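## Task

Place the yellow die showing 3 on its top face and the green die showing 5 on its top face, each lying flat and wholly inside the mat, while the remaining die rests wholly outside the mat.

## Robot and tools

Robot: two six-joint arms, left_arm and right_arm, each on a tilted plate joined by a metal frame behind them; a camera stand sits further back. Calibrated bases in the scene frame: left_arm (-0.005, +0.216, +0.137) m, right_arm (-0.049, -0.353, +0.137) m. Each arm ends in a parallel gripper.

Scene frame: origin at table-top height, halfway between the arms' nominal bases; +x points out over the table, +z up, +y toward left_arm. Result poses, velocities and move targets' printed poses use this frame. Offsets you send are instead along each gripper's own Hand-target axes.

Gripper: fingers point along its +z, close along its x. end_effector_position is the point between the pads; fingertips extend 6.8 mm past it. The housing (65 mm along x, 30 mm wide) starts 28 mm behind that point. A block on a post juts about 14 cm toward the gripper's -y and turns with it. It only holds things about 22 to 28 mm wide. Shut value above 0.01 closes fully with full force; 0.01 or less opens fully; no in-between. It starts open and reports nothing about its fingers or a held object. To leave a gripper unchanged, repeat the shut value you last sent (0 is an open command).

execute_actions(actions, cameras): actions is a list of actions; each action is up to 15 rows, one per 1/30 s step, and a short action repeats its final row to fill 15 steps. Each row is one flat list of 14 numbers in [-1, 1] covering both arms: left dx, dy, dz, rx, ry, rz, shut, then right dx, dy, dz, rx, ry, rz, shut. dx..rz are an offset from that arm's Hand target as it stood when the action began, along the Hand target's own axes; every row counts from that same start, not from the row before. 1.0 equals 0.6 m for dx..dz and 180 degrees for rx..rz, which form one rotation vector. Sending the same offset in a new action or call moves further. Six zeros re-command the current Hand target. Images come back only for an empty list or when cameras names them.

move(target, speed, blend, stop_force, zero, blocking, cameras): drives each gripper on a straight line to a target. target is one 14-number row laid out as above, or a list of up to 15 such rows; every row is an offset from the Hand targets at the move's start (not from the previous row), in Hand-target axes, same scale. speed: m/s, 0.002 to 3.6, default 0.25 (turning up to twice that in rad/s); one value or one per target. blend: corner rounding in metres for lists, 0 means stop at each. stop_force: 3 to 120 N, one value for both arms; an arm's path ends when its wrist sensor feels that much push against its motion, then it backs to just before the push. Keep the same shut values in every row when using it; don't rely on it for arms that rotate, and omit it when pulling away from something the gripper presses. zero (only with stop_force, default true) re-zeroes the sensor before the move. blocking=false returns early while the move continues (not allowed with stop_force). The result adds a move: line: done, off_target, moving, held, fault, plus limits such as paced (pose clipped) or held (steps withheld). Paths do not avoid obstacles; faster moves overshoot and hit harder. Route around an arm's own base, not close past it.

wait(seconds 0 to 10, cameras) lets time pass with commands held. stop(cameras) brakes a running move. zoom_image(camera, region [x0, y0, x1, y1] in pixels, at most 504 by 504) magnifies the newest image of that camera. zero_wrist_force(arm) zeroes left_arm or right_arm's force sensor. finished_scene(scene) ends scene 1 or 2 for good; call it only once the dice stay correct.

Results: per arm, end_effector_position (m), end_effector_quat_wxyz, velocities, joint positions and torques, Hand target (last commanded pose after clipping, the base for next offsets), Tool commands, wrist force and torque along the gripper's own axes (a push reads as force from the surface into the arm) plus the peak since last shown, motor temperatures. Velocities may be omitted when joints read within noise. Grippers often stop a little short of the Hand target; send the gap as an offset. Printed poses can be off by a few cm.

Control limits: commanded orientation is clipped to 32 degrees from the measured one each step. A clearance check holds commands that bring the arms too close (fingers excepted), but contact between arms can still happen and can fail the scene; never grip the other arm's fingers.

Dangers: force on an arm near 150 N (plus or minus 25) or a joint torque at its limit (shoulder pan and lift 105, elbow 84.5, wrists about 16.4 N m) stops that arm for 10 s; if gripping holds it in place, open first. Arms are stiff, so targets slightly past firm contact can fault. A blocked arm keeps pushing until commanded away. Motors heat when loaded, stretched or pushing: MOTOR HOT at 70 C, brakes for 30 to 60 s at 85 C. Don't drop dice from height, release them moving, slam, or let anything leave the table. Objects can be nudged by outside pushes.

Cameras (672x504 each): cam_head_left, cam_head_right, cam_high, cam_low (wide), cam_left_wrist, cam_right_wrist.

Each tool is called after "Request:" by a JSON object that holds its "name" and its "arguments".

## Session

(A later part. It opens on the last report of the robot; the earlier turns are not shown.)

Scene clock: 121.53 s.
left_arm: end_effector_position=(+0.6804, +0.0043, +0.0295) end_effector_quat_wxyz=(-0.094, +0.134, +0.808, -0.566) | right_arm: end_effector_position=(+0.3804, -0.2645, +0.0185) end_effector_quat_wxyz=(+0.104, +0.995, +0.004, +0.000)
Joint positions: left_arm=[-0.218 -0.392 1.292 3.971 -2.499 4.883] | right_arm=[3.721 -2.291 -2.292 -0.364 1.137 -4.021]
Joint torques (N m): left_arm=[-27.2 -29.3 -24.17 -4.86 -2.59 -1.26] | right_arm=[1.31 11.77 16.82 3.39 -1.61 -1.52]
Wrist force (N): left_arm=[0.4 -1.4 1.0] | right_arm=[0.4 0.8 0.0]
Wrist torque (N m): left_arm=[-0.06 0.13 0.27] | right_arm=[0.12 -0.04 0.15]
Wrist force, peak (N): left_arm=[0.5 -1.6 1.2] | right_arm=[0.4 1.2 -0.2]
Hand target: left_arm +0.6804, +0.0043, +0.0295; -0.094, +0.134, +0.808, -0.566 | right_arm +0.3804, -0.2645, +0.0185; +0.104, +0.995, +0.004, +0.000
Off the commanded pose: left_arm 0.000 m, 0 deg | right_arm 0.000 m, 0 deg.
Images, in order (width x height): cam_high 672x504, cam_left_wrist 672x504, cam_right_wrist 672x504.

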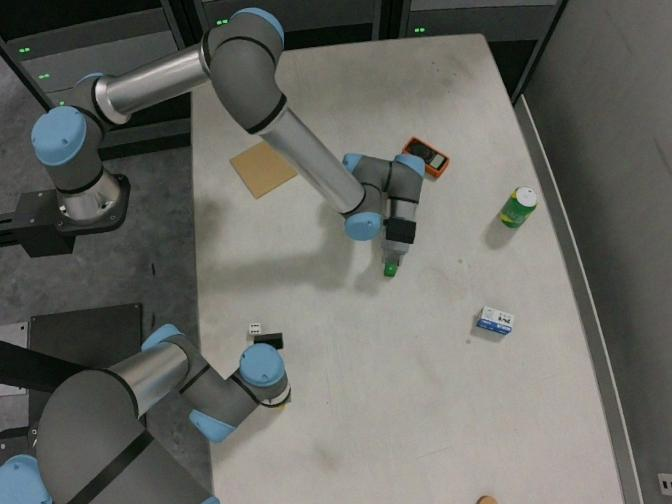

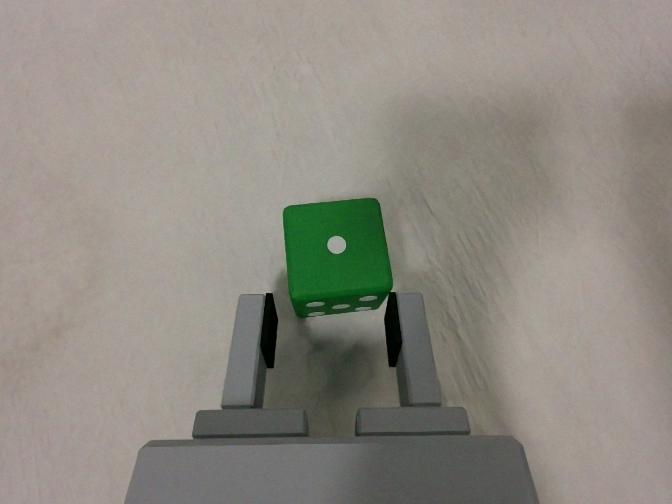

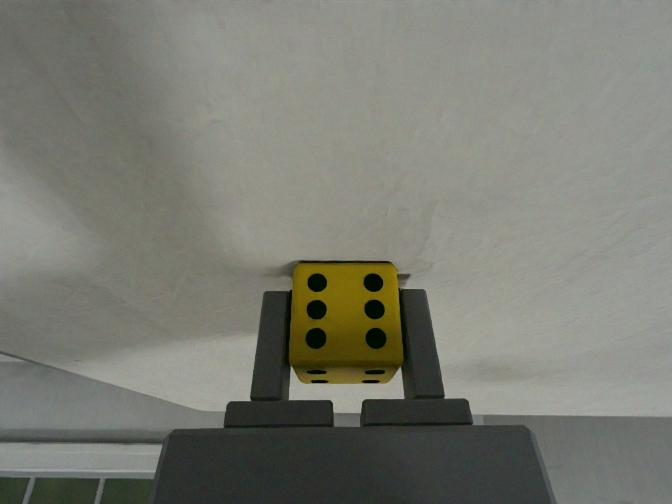

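Request:
{"name": "move", "arguments": {"target": [0.0078, 0.0057, -0.0157, 0, -0.0261, -0.0095, 0, 0, 0.0243, -0.1141, 0, 0, 0, 1], "speed": 0.15, "cameras": ["cam_left_wrist", "cam_right_wrist"]}}

Request:
{"name": "zoom_image", "arguments": {"camera": "cam_left_wrist", "region": [210, 180, 450, 420]}}

Request:
{"name": "zoom_image", "arguments": {"camera": "cam_right_wrist", "region": [230, 240, 460, 420]}}

Scene clock: 134.10 s.
left_arm: end_effector_position=(+0.6793, +0.0153, +0.0295) end_effector_quat_wxyz=(-0.069, +0.099, +0.813, -0.570) | right_arm: end_effector_position=(+0.3805, -0.2645, +0.0885) end_effector_quat_wxyz=(+0.104, +0.995, +0.004, +0.000)
Joint positions: left_arm=[-0.202 -0.403 1.356 3.801 -2.507 4.769] | right_arm=[3.764 -2.08 -2.307 -0.579 1.148 -3.975]
Joint torques (N m): left_arm=[-3.66 -76.22 -0.65 -5.33 0.31 -1.4] | right_arm=[20.27 52.28 24.52 0.69 2.05 2.41]
Wrist force (N): left_arm=[0.4 -1.4 1.1] | right_arm=[0.4 1.0 -0.2]
Wrist torque (N m): left_arm=[-0.07 0.11 0.28] | right_arm=[0.15 -0.03 -0.04]
Wrist force, peak (N): left_arm=[-0.2 -2.0 0.7] | right_arm=[0.4 1.0 -0.8]
Hand target: left_arm +0.6793, +0.0153, +0.0295; -0.069, +0.099, +0.813, -0.570 | right_arm +0.3805, -0.2645, +0.0885; +0.104, +0.995, +0.004, +0.000
Off the commanded pose: left_arm 0.000 m, 0 deg | right_arm 0.000 m, 0 deg.
move: done
Images, in order (width x height): cam_left_wrist 672x504, cam_right_wrist 672x504.

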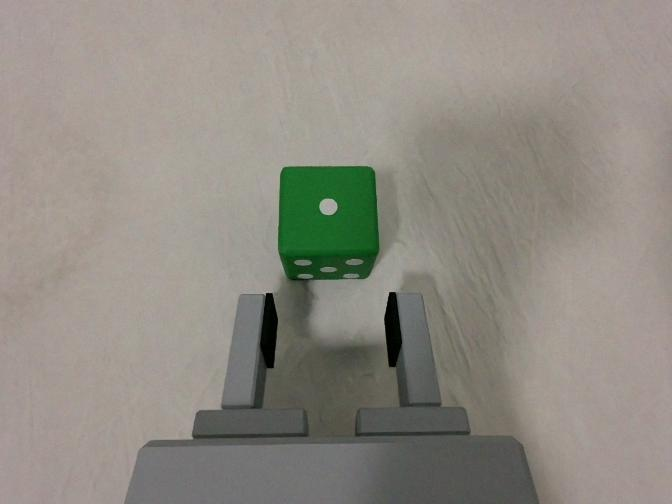

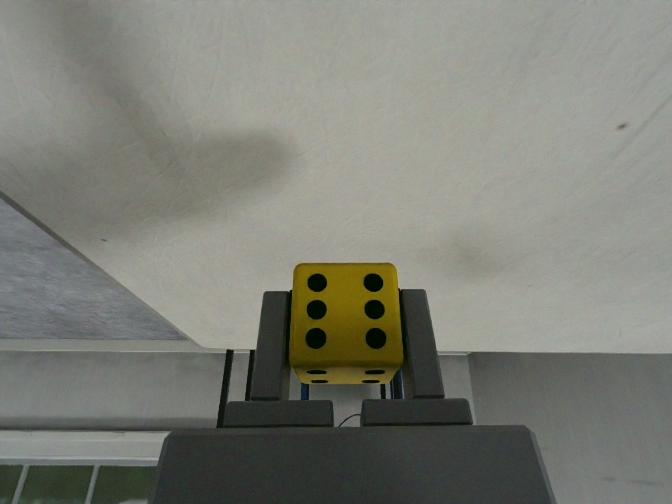

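Scaled by 2.100 from the camera's 672x504 image, which has a finer 960x720 frame.

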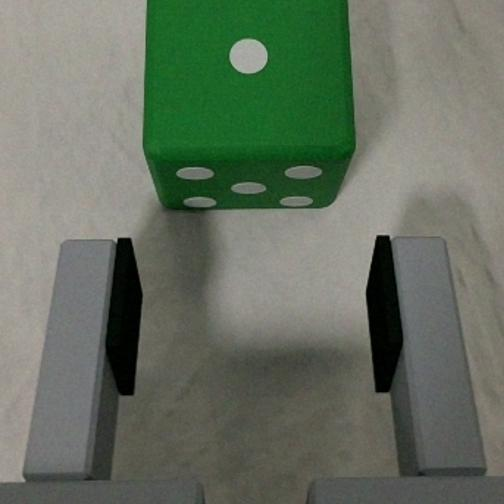

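Scaled by 2.191 from the camera's 672x504 image, which has a finer 960x720 frame.

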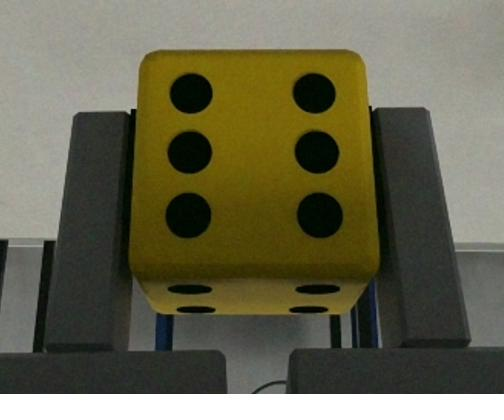

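Request:
{"name": "move", "arguments": {"target": [-0.0012, 0, 0.0592, 0, 0, 0, 0, 0.0485, 0.0677, 0.0710, 0.4833, 0, 0, 1], "speed": 0.35, "cameras": ["cam_left_wrist", "cam_right_wrist", "cam_head_left"]}}

Request:
{"name": "zoom_image", "arguments": {"camera": "cam_left_wrist", "region": [210, 180, 450, 420]}}

Request:
{"name": "zoom_image", "arguments": {"camera": "cam_right_wrist", "region": [230, 240, 460, 420]}}

Scene clock: 139.60 s.
left_arm: end_effector_position=(+0.6719, -0.0173, +0.0174) end_effector_quat_wxyz=(-0.069, +0.099, +0.813, -0.570) | right_arm: end_effector_position=(+0.4100, -0.3129, +0.0553) end_effector_quat_wxyz=(-0.609, +0.793, +0.003, -0.003)
Joint positions: left_arm=[-0.242 -0.357 1.348 3.709 -2.507 4.701] | right_arm=[3.057 -2.437 -2.174 -0.095 2.608 -4.799]
Joint torques (N m): left_arm=[-27.28 -24.02 -19.13 -4.03 1.18 -1.4] | right_arm=[-0.67 15.99 13.39 0.37 4.08 -2.66]
Wrist force (N): left_arm=[0.4 -9.0 -4.7] | right_arm=[1.3 -1.6 0.9]
Wrist torque (N m): left_arm=[-0.11 0.02 0.44] | right_arm=[-0.49 -0.23 -0.03]
Wrist force, peak (N): left_arm=[0.4 -9.9 -5.0] | right_arm=[1.5 -1.7 1.2]
Hand target: left_arm +0.6719, -0.0173, +0.0174; -0.069, +0.099, +0.813, -0.570 | right_arm +0.4100, -0.3129, +0.0553; -0.609, +0.793, +0.003, -0.003
Off the commanded pose: left_arm 0.000 m, 0 deg | right_arm 0.000 m, 0 deg.
move: done
Images, in order (width x height): cam_head_left 672x504, cam_left_wrist 672x504, cam_right_wrist 672x504.

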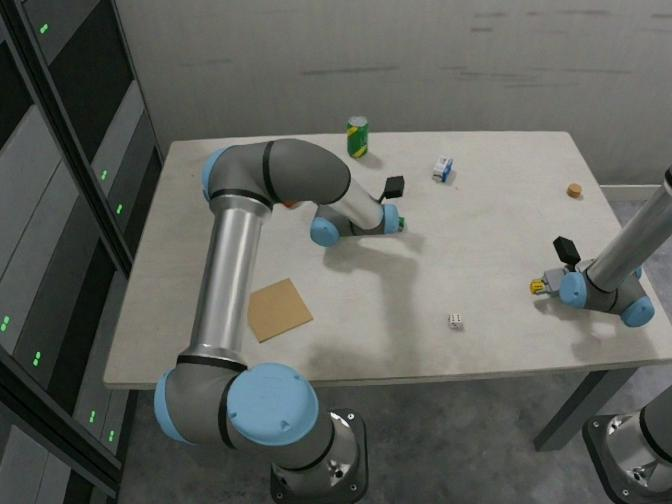

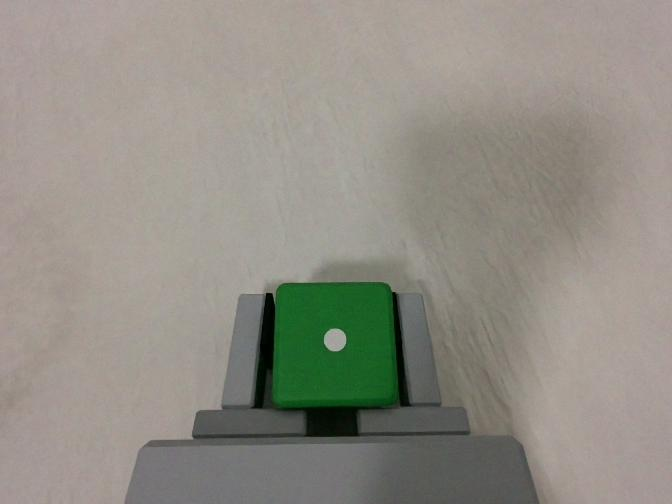

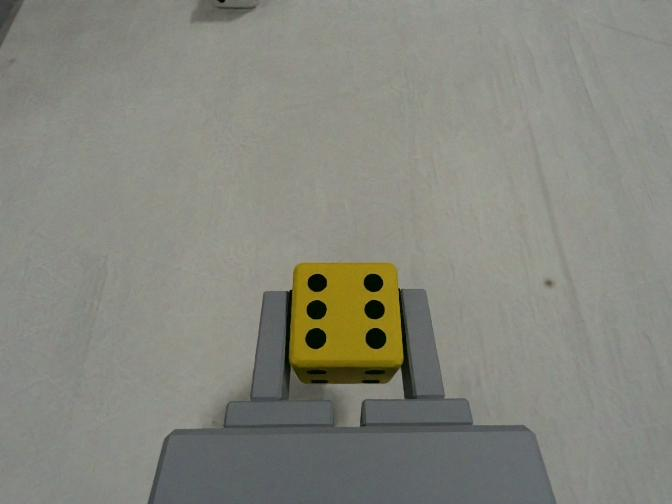

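Scaled by 2.100 from the camera's 672x504 image, which has a finer 960x720 frame.

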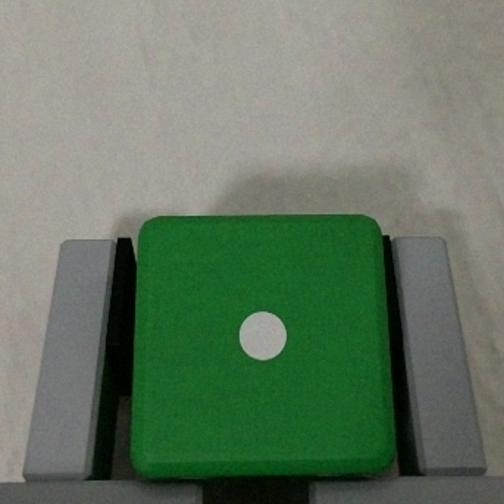

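Scaled by 2.191 from the camera's 672x504 image, which has a finer 960x720 frame.

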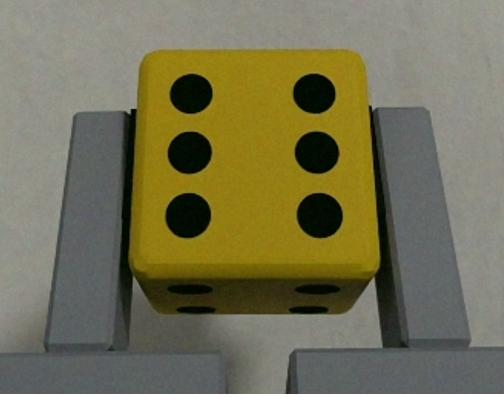

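Request:
{"name": "zoom_image", "arguments": {"camera": "cam_left_wrist", "region": [215, 270, 335, 440]}}

Request:
{"name": "zoom_image", "arguments": {"camera": "cam_head_left", "region": [300, 160, 440, 260]}}

Request:
{"name": "execute_actions", "arguments": {"actions": [], "cameras": ["cam_low", "cam_head_right"]}}

Request:
{"name": "zoom_image", "arguments": {"camera": "cam_low", "region": [230, 210, 390, 330]}}

Scaled by 2.965 from the camera's 672x504 image, which has a finer 960x720 frame.

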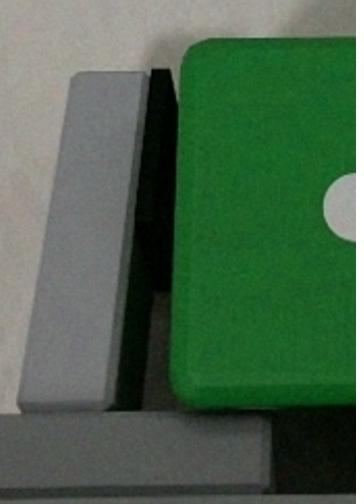

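Scaled by 3.600 from the camera's 672x504 image, which has a finer 960x720 frame.

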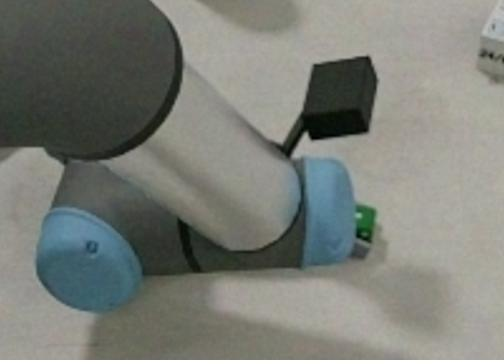

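Scene clock: 146.97 s.
left_arm: end_effector_position=(+0.6719, -0.0173, +0.0174) end_effector_quat_wxyz=(-0.069, +0.099, +0.813, -0.570) | right_arm: end_effector_position=(+0.4100, -0.3129, +0.0553) end_effector_quat_wxyz=(-0.609, +0.793, +0.003, -0.003)
Joint positions: left_arm=[-0.242 -0.357 1.348 3.709 -2.507 4.701] | right_arm=[3.057 -2.437 -2.174 -0.095 2.608 -4.799]
Joint velocities: within noise
Joint torques (N m): left_arm=[-27.39 -23.05 -18.8 -3.9 1.31 -1.48] | right_arm=[-1.2 16.08 14.78 0.46 4.11 -2.62]
Motor temperatures (°C): left_arm=[29 29 32 36 35 41] | right_arm=[33 29 36 42 39 31]
Wrist force (N): left_arm=[0.5 -9.5 -5.0] | right_arm=[1.5 -1.6 1.1]
Wrist torque (N m): left_arm=[-0.14 0.02 0.44] | right_arm=[-0.49 -0.24 -0.03]
Wrist force, peak (N): left_arm=[0.0 -10.1 -5.0] | right_arm=[1.5 -1.8 1.0]
Hand target: left_arm +0.6719, -0.0173, +0.0174; -0.069, +0.099, +0.813, -0.570 | right_arm +0.4100, -0.3129, +0.0553; -0.609, +0.793, +0.003, -0.003
Tool commands: left_gripper/shut=+0.0 right_gripper/shut=+1.0
Off the commanded pose: left_arm 0.000 m, 0 deg | right_arm 0.000 m, 0 deg.
Images, in order (width x height): cam_head_right 672x504, cam_low 672x504.

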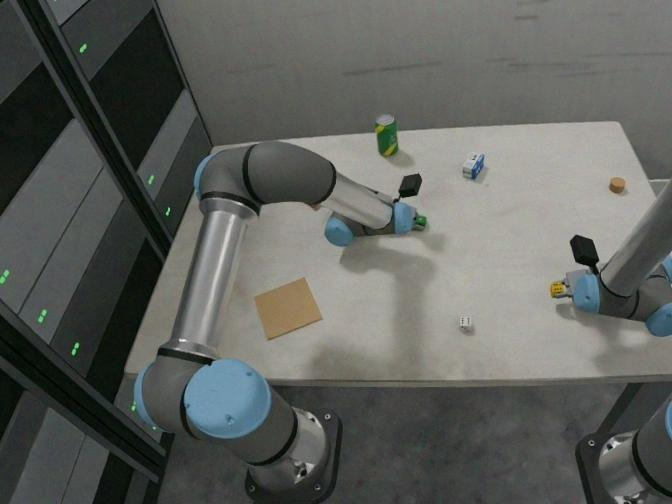

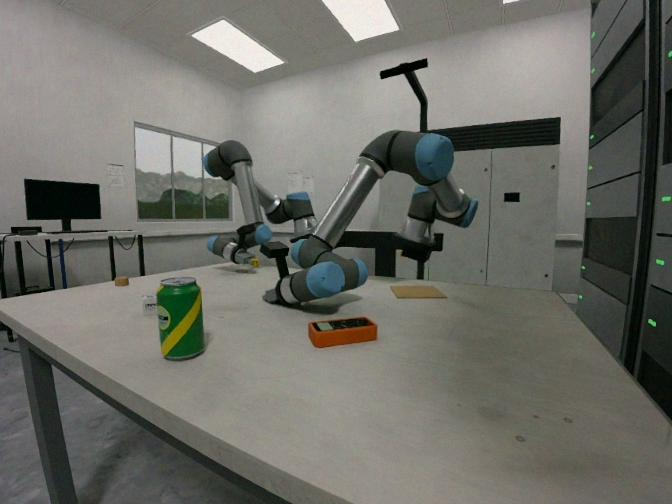

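Scaled by 3.150 from the camera's 672x504 image, which has a finer 960x720 frame.

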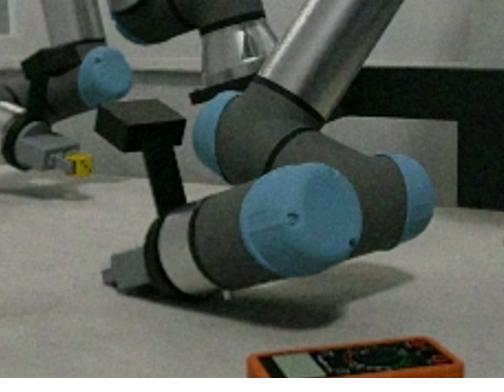

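Request:
{"name": "move", "arguments": {"target": [[0, -0.0047, -0.0133, 0, 0, 0, 0, 0, 0.0322, 0.0086, -0.0167, 0, 0, 1], [0, -0.0047, -0.0133, 0, 0, 0, 1, 0, 0.0322, 0.0086, -0.0167, 0, 0, 1]], "speed": 0.05, "cameras": ["cam_left_wrist", "cam_right_wrist", "cam_low"]}}

Request:
{"name": "zoom_image", "arguments": {"camera": "cam_left_wrist", "region": [210, 180, 450, 420]}}

Request:
{"name": "zoom_image", "arguments": {"camera": "cam_low", "region": [200, 220, 380, 330]}}

Scene clock: 158.37 s.
left_arm: end_effector_position=(+0.6735, -0.0110, +0.0227) end_effector_quat_wxyz=(-0.069, +0.099, +0.813, -0.570) | right_arm: end_effector_position=(+0.4099, -0.3129, +0.0353) end_effector_quat_wxyz=(-0.588, +0.809, +0.003, -0.003)
Joint positions: left_arm=[-0.236 -0.371 1.354 3.727 -2.507 4.712] | right_arm=[3.057 -2.47 -2.162 -0.066 2.555 -4.792]
Joint torques (N m): left_arm=[-4.85 -75.17 -1.2 0.46 -2.62 1.15] | right_arm=[15.64 16.1 13.85 4.87 -0.87 2.16]
Wrist force (N): left_arm=[0.0 -1.4 1.2] | right_arm=[1.2 -2.1 0.9]
Wrist torque (N m): left_arm=[-0.05 0.15 0.30] | right_arm=[-0.52 -0.21 -0.03]
Wrist force, peak (N): left_arm=[0.4 -9.9 -5.3] | right_arm=[1.3 -2.0 1.3]
Hand target: left_arm +0.6735, -0.0110, +0.0227; -0.069, +0.099, +0.813, -0.570 | right_arm +0.4099, -0.3129, +0.0353; -0.588, +0.809, +0.003, -0.003
Off the commanded pose: left_arm 0.000 m, 0 deg | right_arm 0.000 m, 0 deg.
move: done
Images, in order (width x height): cam_low 672x504, cam_left_wrist 672x504, cam_right_wrist 672x504.

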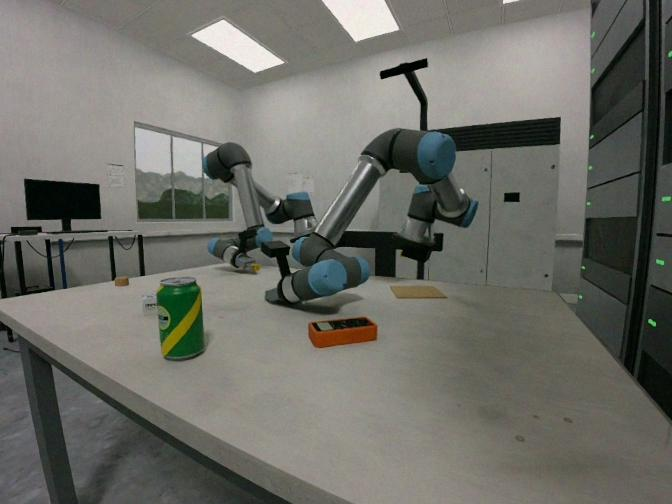

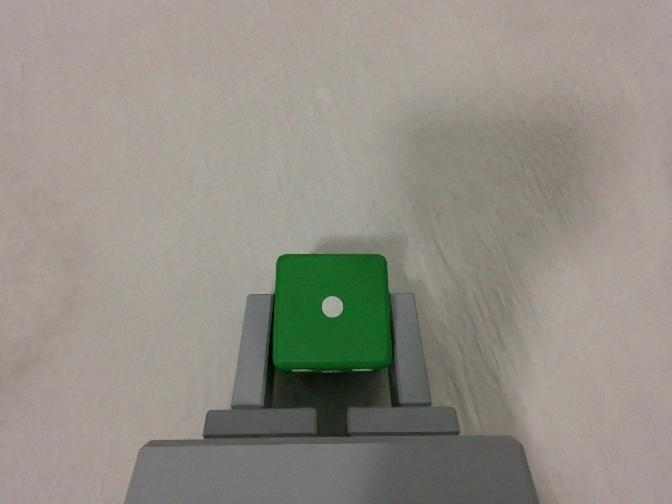

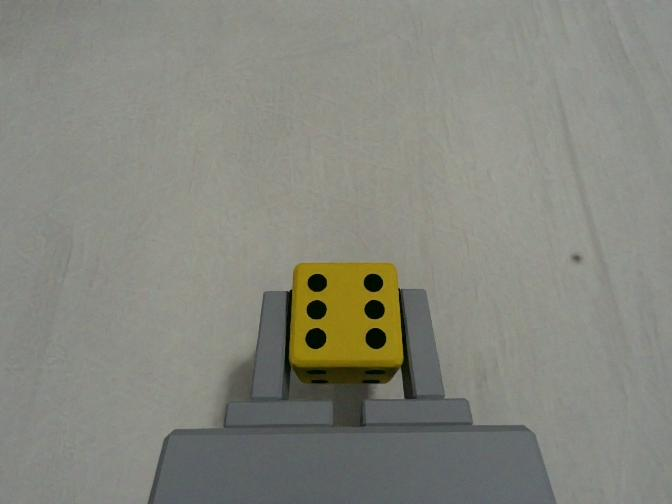

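Scaled by 2.100 from the camera's 672x504 image, which has a finer 960x720 frame.

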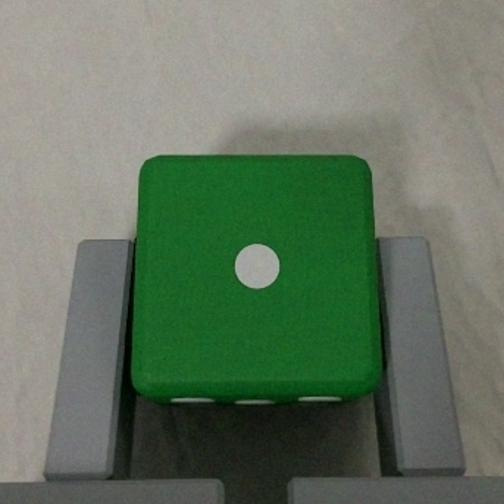

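Scaled by 2.800 from the camera's 672x504 image, which has a finer 960x720 frame.

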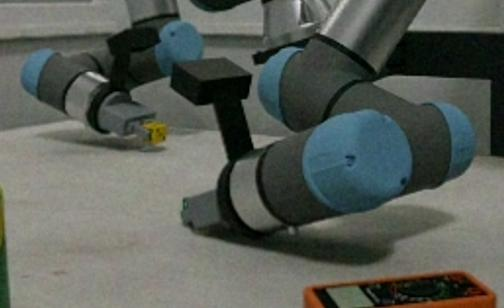

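Request:
{"name": "move", "arguments": {"target": [0, -0.1253, -0.0456, 0, 0, 0, 1, 0, 0.0317, 0.0103, 0, 0, 0, 1], "speed": 0.03, "stop_force": 5, "cameras": ["cam_right_wrist", "cam_low"]}}

Request:
{"name": "zoom_image", "arguments": {"camera": "cam_right_wrist", "region": [230, 240, 460, 420]}}

Request:
{"name": "zoom_image", "arguments": {"camera": "cam_low", "region": [200, 220, 290, 290]}}

Scene clock: 163.80 s.
left_arm: end_effector_position=(+0.6735, -0.0109, +0.1027) end_effector_quat_wxyz=(-0.069, +0.099, +0.813, -0.570) | right_arm: end_effector_position=(+0.4099, -0.3129, +0.0212) end_effector_quat_wxyz=(-0.588, +0.809, +0.003, -0.003)
Joint positions: left_arm=[-0.267 -0.518 1.428 3.756 -2.506 4.659] | right_arm=[3.049 -2.505 -2.144 -0.061 2.556 -4.807]
Joint torques (N m): left_arm=[-27.27 -73.64 -2.39 0.41 0.49 -1.21] | right_arm=[15.05 63.53 -11.04 0.17 -1.7 1.99]
Wrist force (N): left_arm=[0.1 -1.0 1.3] | right_arm=[0.1 -7.3 0.9]
Wrist torque (N m): left_arm=[-0.06 0.14 0.29] | right_arm=[-0.50 -0.20 -0.06]
Wrist force, peak (N): left_arm=[0.3 -1.4 1.2] | right_arm=[-0.5 -9.6 -2.9]
Hand target: left_arm +0.6735, -0.0109, +0.1027; -0.069, +0.099, +0.813, -0.570 | right_arm +0.4099, -0.3129, +0.0212; -0.588, +0.809, +0.003, -0.003 (not the last commanded pose)
Off the commanded pose: left_arm 0.000 m, 0 deg | right_arm 0.006 m, 0 deg.
move: contact (right_arm)
Images, in order (width x height): cam_low 672x504, cam_right_wrist 672x504.

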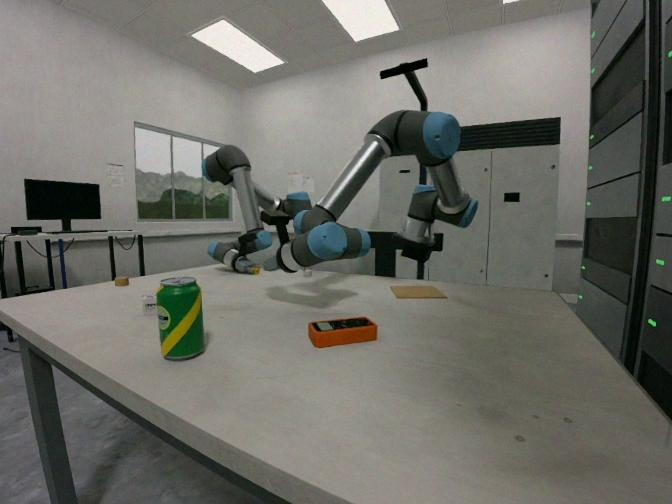

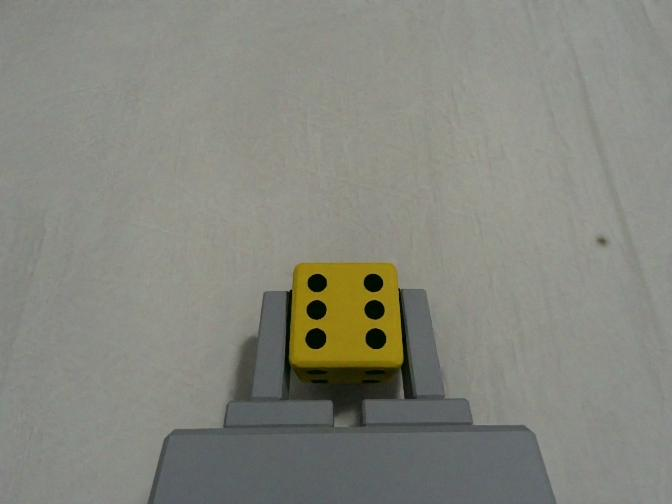

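Scaled by 2.191 from the camera's 672x504 image, which has a finer 960x720 frame.

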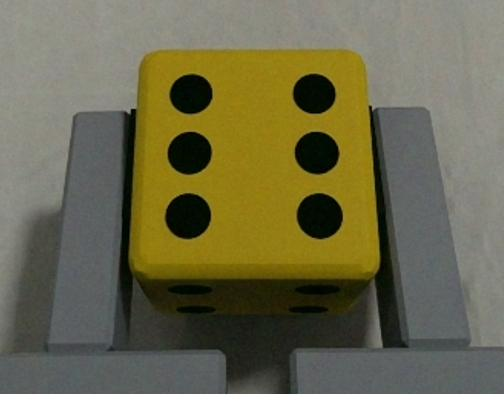

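Scaled by 5.600 from the camera's 672x504 image, which has a finer 960x720 frame.

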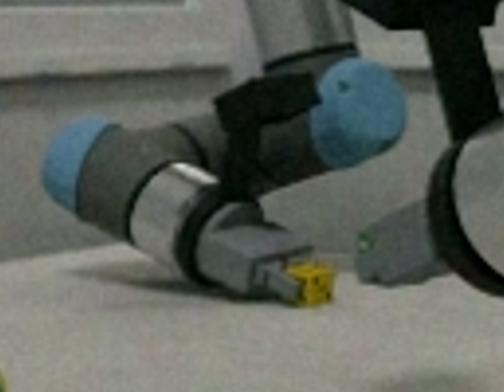

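Request:
{"name": "move", "arguments": {"target": [[0,0,0,0,0,0,1, 0,0,0,0,0,0,0],[0.2040,0.0011,-0.1848,-0.1864,-0.0332,-0.0652,1, 0,0,-0.1,0,0,0,0],[0.5490,0.2247,-0.4091,-0.4659,-0.0831,-0.1631,1, 0,-0.1268,-0.1412,0,0,0,0]], "blend": [0,0.03,0], "speed": [0.1,0.22,0.28], "cameras": ["all"]}}

Scene clock: 181.43 s.
left_arm: end_effector_position=(+0.4202, +0.3367, +0.0598) end_effector_quat_wxyz=(-0.020, -0.139, +0.981, +0.137) | right_arm: end_effector_position=(+0.4105, -0.3699, +0.1197) end_effector_quat_wxyz=(-0.588, +0.809, +0.003, -0.003)
Joint positions: left_arm=[-0.23 -1.106 2.36 3.612 -1.047 4.132] | right_arm=[2.987 -2.171 -2.207 -0.425 2.553 -4.919]
Joint torques (N m): left_arm=[0.25 -10.9 1.98 -5.25 1.61 -1.03] | right_arm=[17.41 60.78 -8.46 0.17 3.8 2.26]
Wrist force (N): left_arm=[1.0 -0.1 0.0] | right_arm=[1.0 -2.2 0.9]
Wrist torque (N m): left_arm=[-0.05 -0.05 0.03] | right_arm=[-0.51 -0.21 -0.18]
Wrist force, peak (N): left_arm=[1.9 -1.1 -0.6] | right_arm=[0.1 -7.8 0.5]
Hand target: left_arm +0.4201, +0.3368, +0.0598; -0.020, -0.139, +0.981, +0.137 | right_arm +0.4105, -0.3699, +0.1197; -0.588, +0.809, +0.003, -0.003
Off the commanded pose: left_arm 0.000 m, 0 deg | right_arm 0.000 m, 0 deg.
move: done

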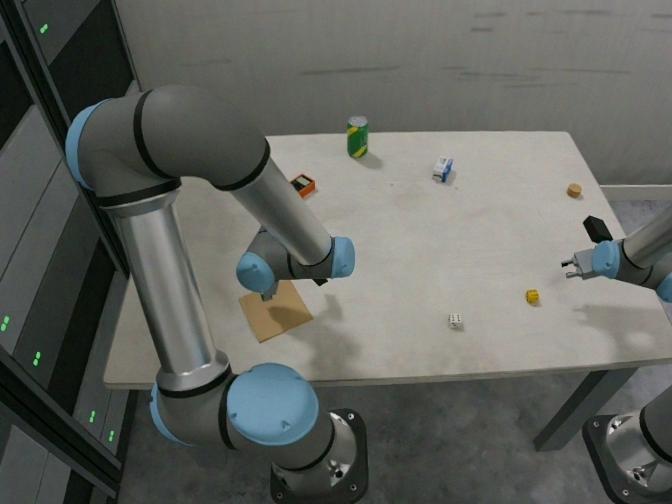

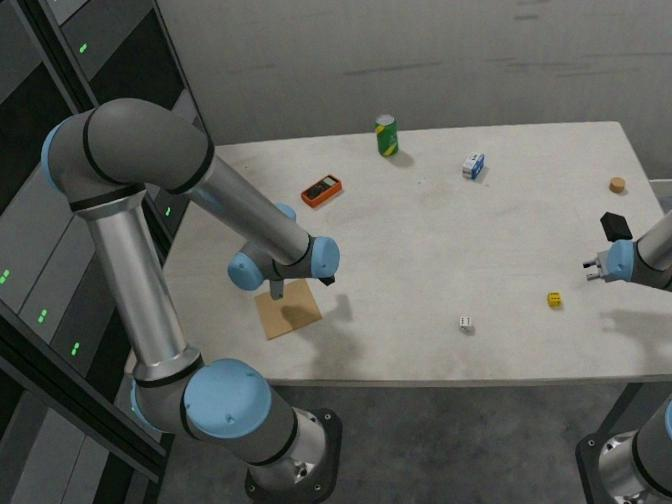

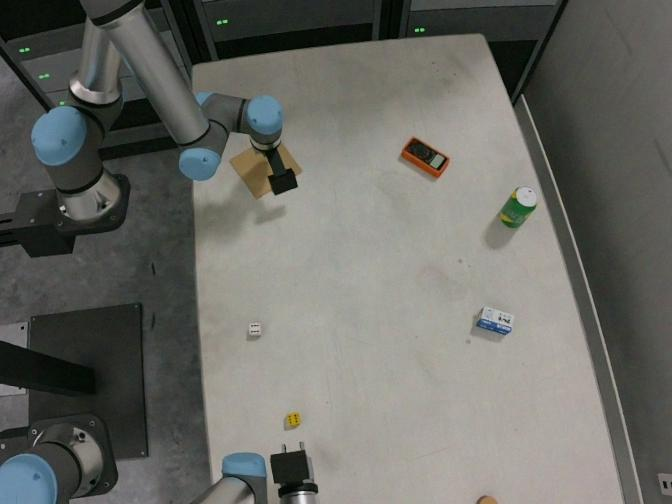

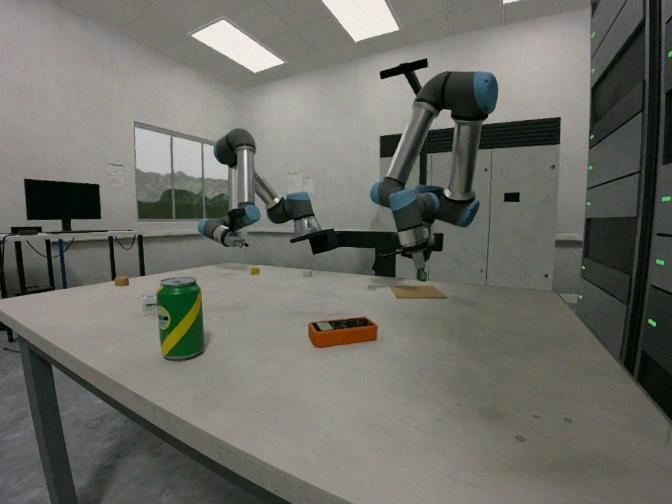

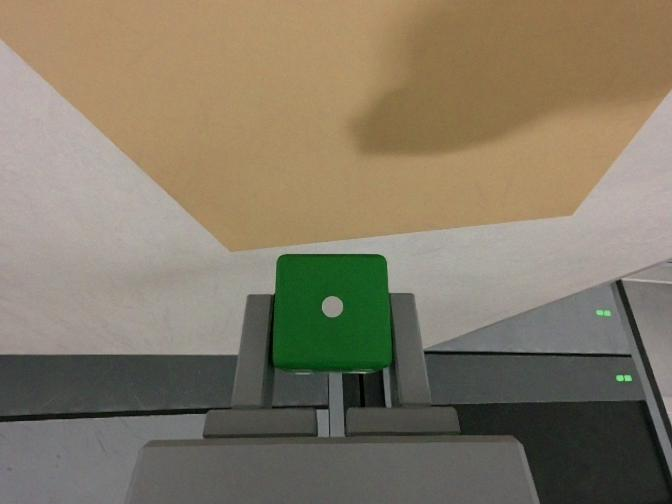

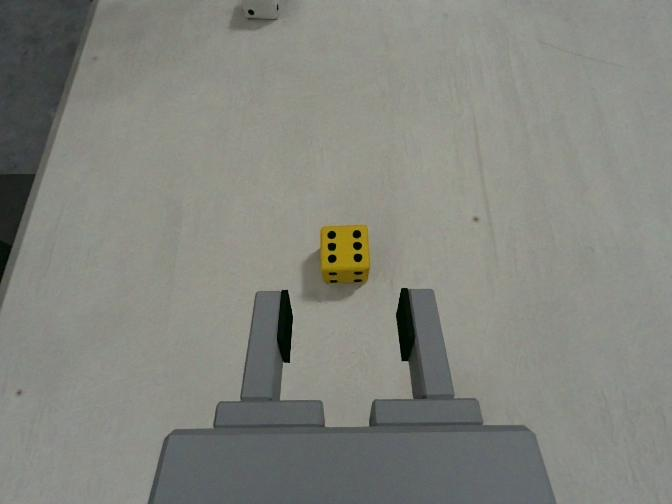

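Request:
{"name": "move", "arguments": {"target": [0,-0.02206,0.0769,0,0,0,1, 0,0,0,0,0,0,0], "speed": 0.03, "stop_force": 5, "cameras": ["cam_low","cam_left_wrist"]}}

Scene clock: 192.70 s.
left_arm: end_effector_position=(+0.4201, +0.3367, +0.0252) end_effector_quat_wxyz=(-0.020, -0.139, +0.981, +0.137) | right_arm: end_effector_position=(+0.4105, -0.3699, +0.1197) end_effector_quat_wxyz=(-0.588, +0.809, +0.003, -0.003)
Joint positions: left_arm=[-0.207 -0.993 2.349 3.496 -1.044 4.158] | right_arm=[2.987 -2.171 -2.207 -0.425 2.553 -4.919]
Joint torques (N m): left_arm=[-17.68 -48.01 1.92 0.26 -0.89 -0.89] | right_arm=[18.39 60.39 -7.3 0.13 3.58 2.1]
Wrist force (N): left_arm=[3.3 1.0 -3.6] | right_arm=[1.1 -2.0 0.9]
Wrist torque (N m): left_arm=[-0.06 -0.05 -0.07] | right_arm=[-0.49 -0.22 -0.18]
Wrist force, peak (N): left_arm=[28.1 14.7 -60.0] | right_arm=[1.5 -2.2 1.0]
Hand target: left_arm +0.4201, +0.3367, +0.0252; -0.020, -0.139, +0.981, +0.137 (not the last commanded pose) | right_arm +0.4105, -0.3699, +0.1197; -0.588, +0.809, +0.003, -0.003
Off the commanded pose: left_arm 0.013 m, 0 deg | right_arm 0.000 m, 0 deg.
move: contact (left_arm)
Images, in order (width x height): cam_low 672x504, cam_left_wrist 672x504.

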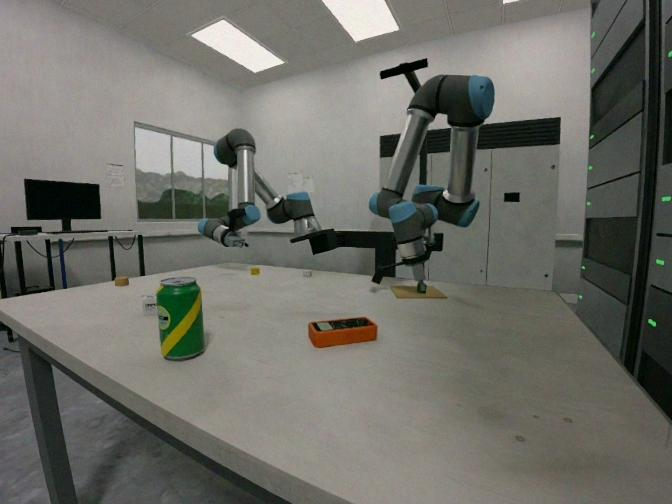

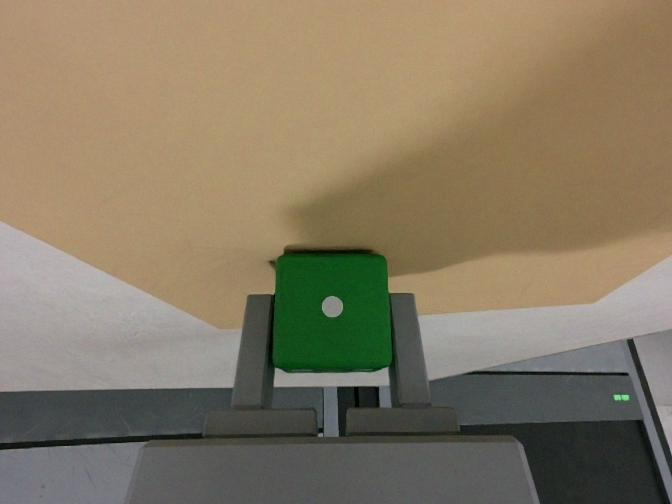

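Request:
{"name": "move", "arguments": {"target": [[0,0,0,0,0,0,0, 0,0,0,0,0,0,0],[0,0,-0.1167,0,0,0,0, 0,-0.03,0.05,-0.17,0,0,0],[-0.0062,0.4968,-0.334,0,0.0414,-0.1442,0, 0.0022,-0.0450,0.1527,-0.4889,0,0,0]], "blend": [0,0.03,0], "speed": [0.1,0.12,0.3], "cameras": ["cam_high","cam_head_left","cam_low","cam_right_wrist"]}}

Scene clock: 201.90 s.
left_arm: end_effector_position=(+0.3594, +0.5601, +0.2998) end_effector_quat_wxyz=(-0.051, -0.364, +0.921, +0.129) | right_arm: end_effector_position=(+0.4111, -0.2745, +0.1171) end_effector_quat_wxyz=(+0.139, +0.990, +0.004, +0.000)
Joint positions: left_arm=[0.165 -1.738 2.075 4.431 -1.081 4.07] | right_arm=[3.742 -2.034 -2.215 -0.76 1.09 -3.975]
Joint torques (N m): left_arm=[6.11 -33.9 -34.59 0.78 -0.86 1.77] | right_arm=[20.28 9.64 27.06 0.15 -2.16 2.31]
Wrist force (N): left_arm=[1.0 0.3 0.1] | right_arm=[0.2 1.0 -0.3]
Wrist torque (N m): left_arm=[0.00 -0.02 -0.05] | right_arm=[0.14 -0.03 -0.05]
Wrist force, peak (N): left_arm=[3.4 1.4 -3.8] | right_arm=[1.4 -2.3 0.9]
Hand target: left_arm +0.3594, +0.5601, +0.2998; -0.051, -0.364, +0.921, +0.129 | right_arm +0.4111, -0.2744, +0.1171; +0.139, +0.990, +0.004, +0.000
Off the commanded pose: left_arm 0.000 m, 0 deg | right_arm 0.000 m, 0 deg.
move: done
Images, in order (width x height): cam_head_left 672x504, cam_high 672x504, cam_low 672x504, cam_right_wrist 672x504.

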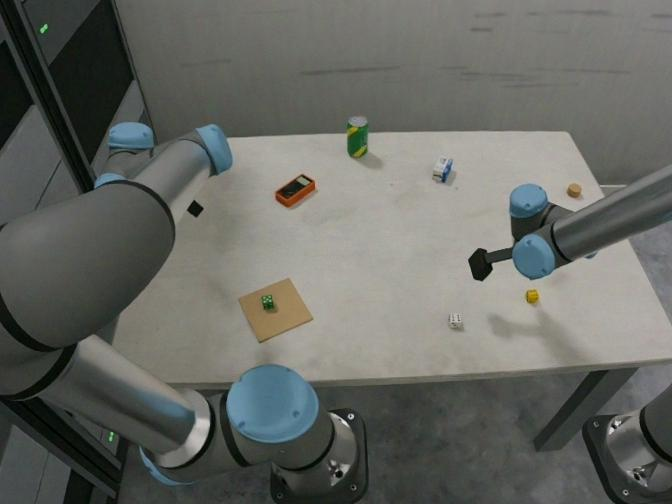

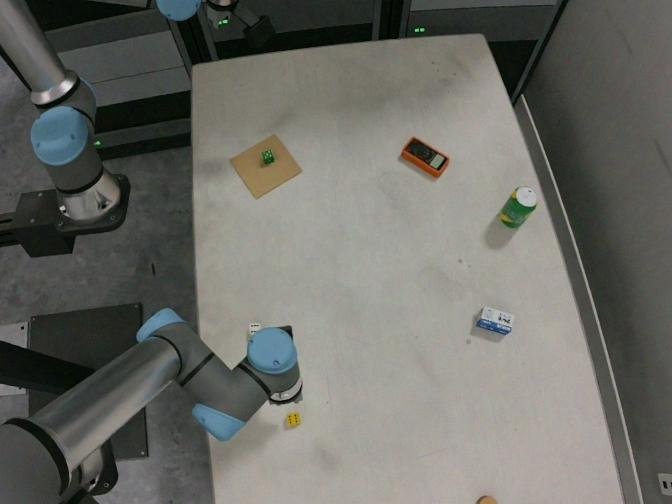

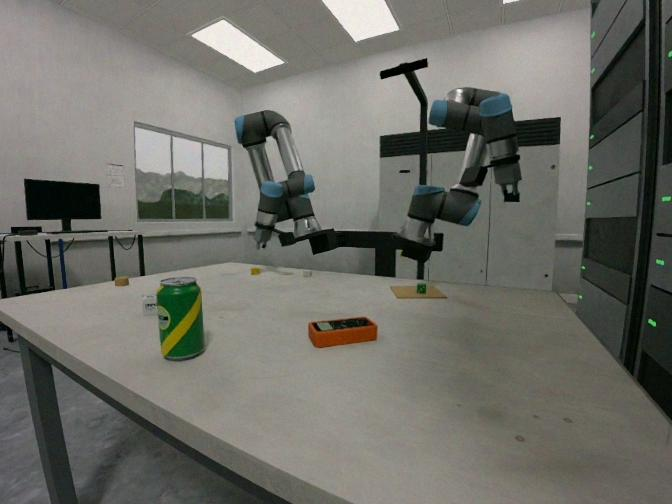

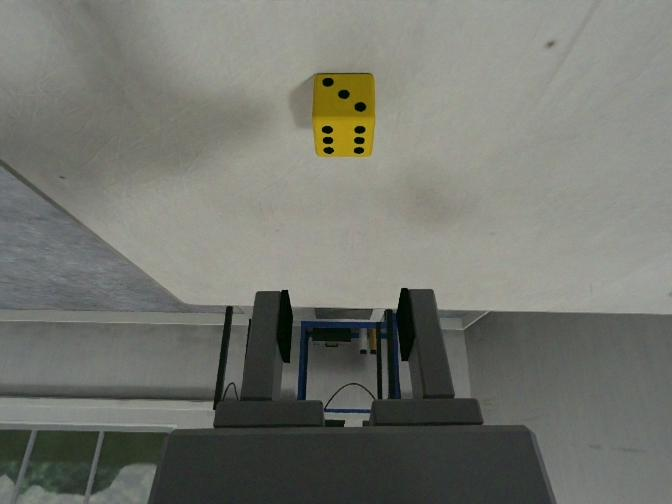

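Request:
{"name": "zoom_image", "arguments": {"camera": "cam_head_left", "region": [230, 270, 320, 345]}}

Request:
{"name": "zoom_image", "arguments": {"camera": "cam_low", "region": [380, 270, 460, 310]}}

Request:
{"name": "zoom_image", "arguments": {"camera": "cam_high", "region": [220, 120, 320, 210]}}

Scaled by 5.600 from the camera's 672x504 image, which has a finer 960x720 frame.

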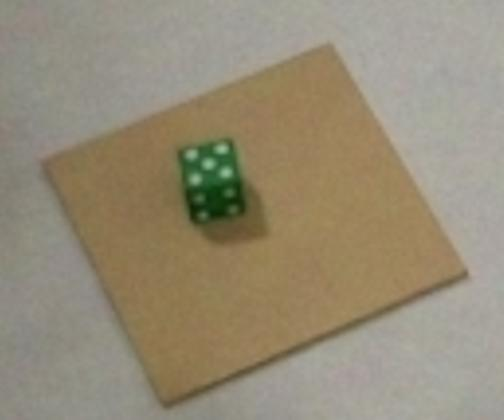

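Scaled by 6.300 from the camera's 672x504 image, which has a finer 960x720 frame.

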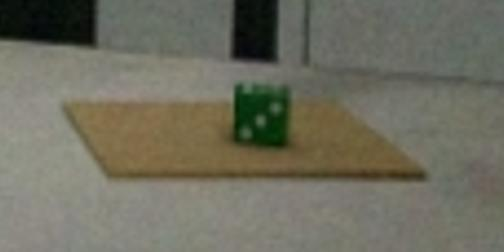

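Scaled by 5.040 from the camera's 672x504 image, which has a finer 960x720 frame.

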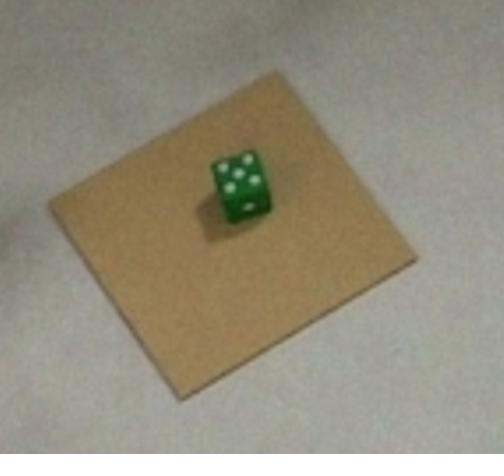

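Request:
{"name": "move", "arguments": {"target": [0,0,0,0,0,0,0, 0.0012,0,0.1133,0,0,0,0], "speed": 0.15, "cameras": ["cam_right_wrist"]}}

Scene clock: 207.33 s.
left_arm: end_effector_position=(+0.3594, +0.5601, +0.2998) end_effector_quat_wxyz=(-0.051, -0.364, +0.921, +0.129) | right_arm: end_effector_position=(+0.4118, -0.2932, +0.0518) end_effector_quat_wxyz=(+0.139, +0.990, +0.004, +0.000)
Joint positions: left_arm=[0.165 -1.738 2.075 4.431 -1.081 4.07] | right_arm=[3.671 -2.194 -2.235 -0.543 1.071 -4.053]
Joint torques (N m): left_arm=[7.14 -33.78 -31.71 0.4 -1.3 1.57] | right_arm=[0.21 12.81 22.72 4.94 -2 -2.66]
Wrist force (N): left_arm=[1.1 0.4 -0.1] | right_arm=[0.4 0.9 0.0]
Wrist torque (N m): left_arm=[-0.01 -0.03 -0.04] | right_arm=[0.14 -0.05 0.14]
Wrist force, peak (N): left_arm=[1.3 0.6 -0.3] | right_arm=[0.4 0.9 -1.2]
Hand target: left_arm +0.3594, +0.5601, +0.2998; -0.051, -0.364, +0.921, +0.129 | right_arm +0.4118, -0.2932, +0.0517; +0.139, +0.990, +0.004, +0.000
Off the commanded pose: left_arm 0.000 m, 0 deg | right_arm 0.000 m, 0 deg.
move: done
Images, in order (width x height): cam_right_wrist 672x504.

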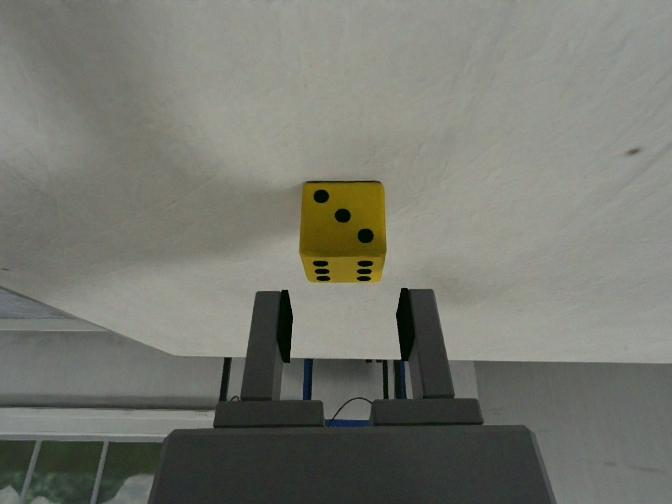

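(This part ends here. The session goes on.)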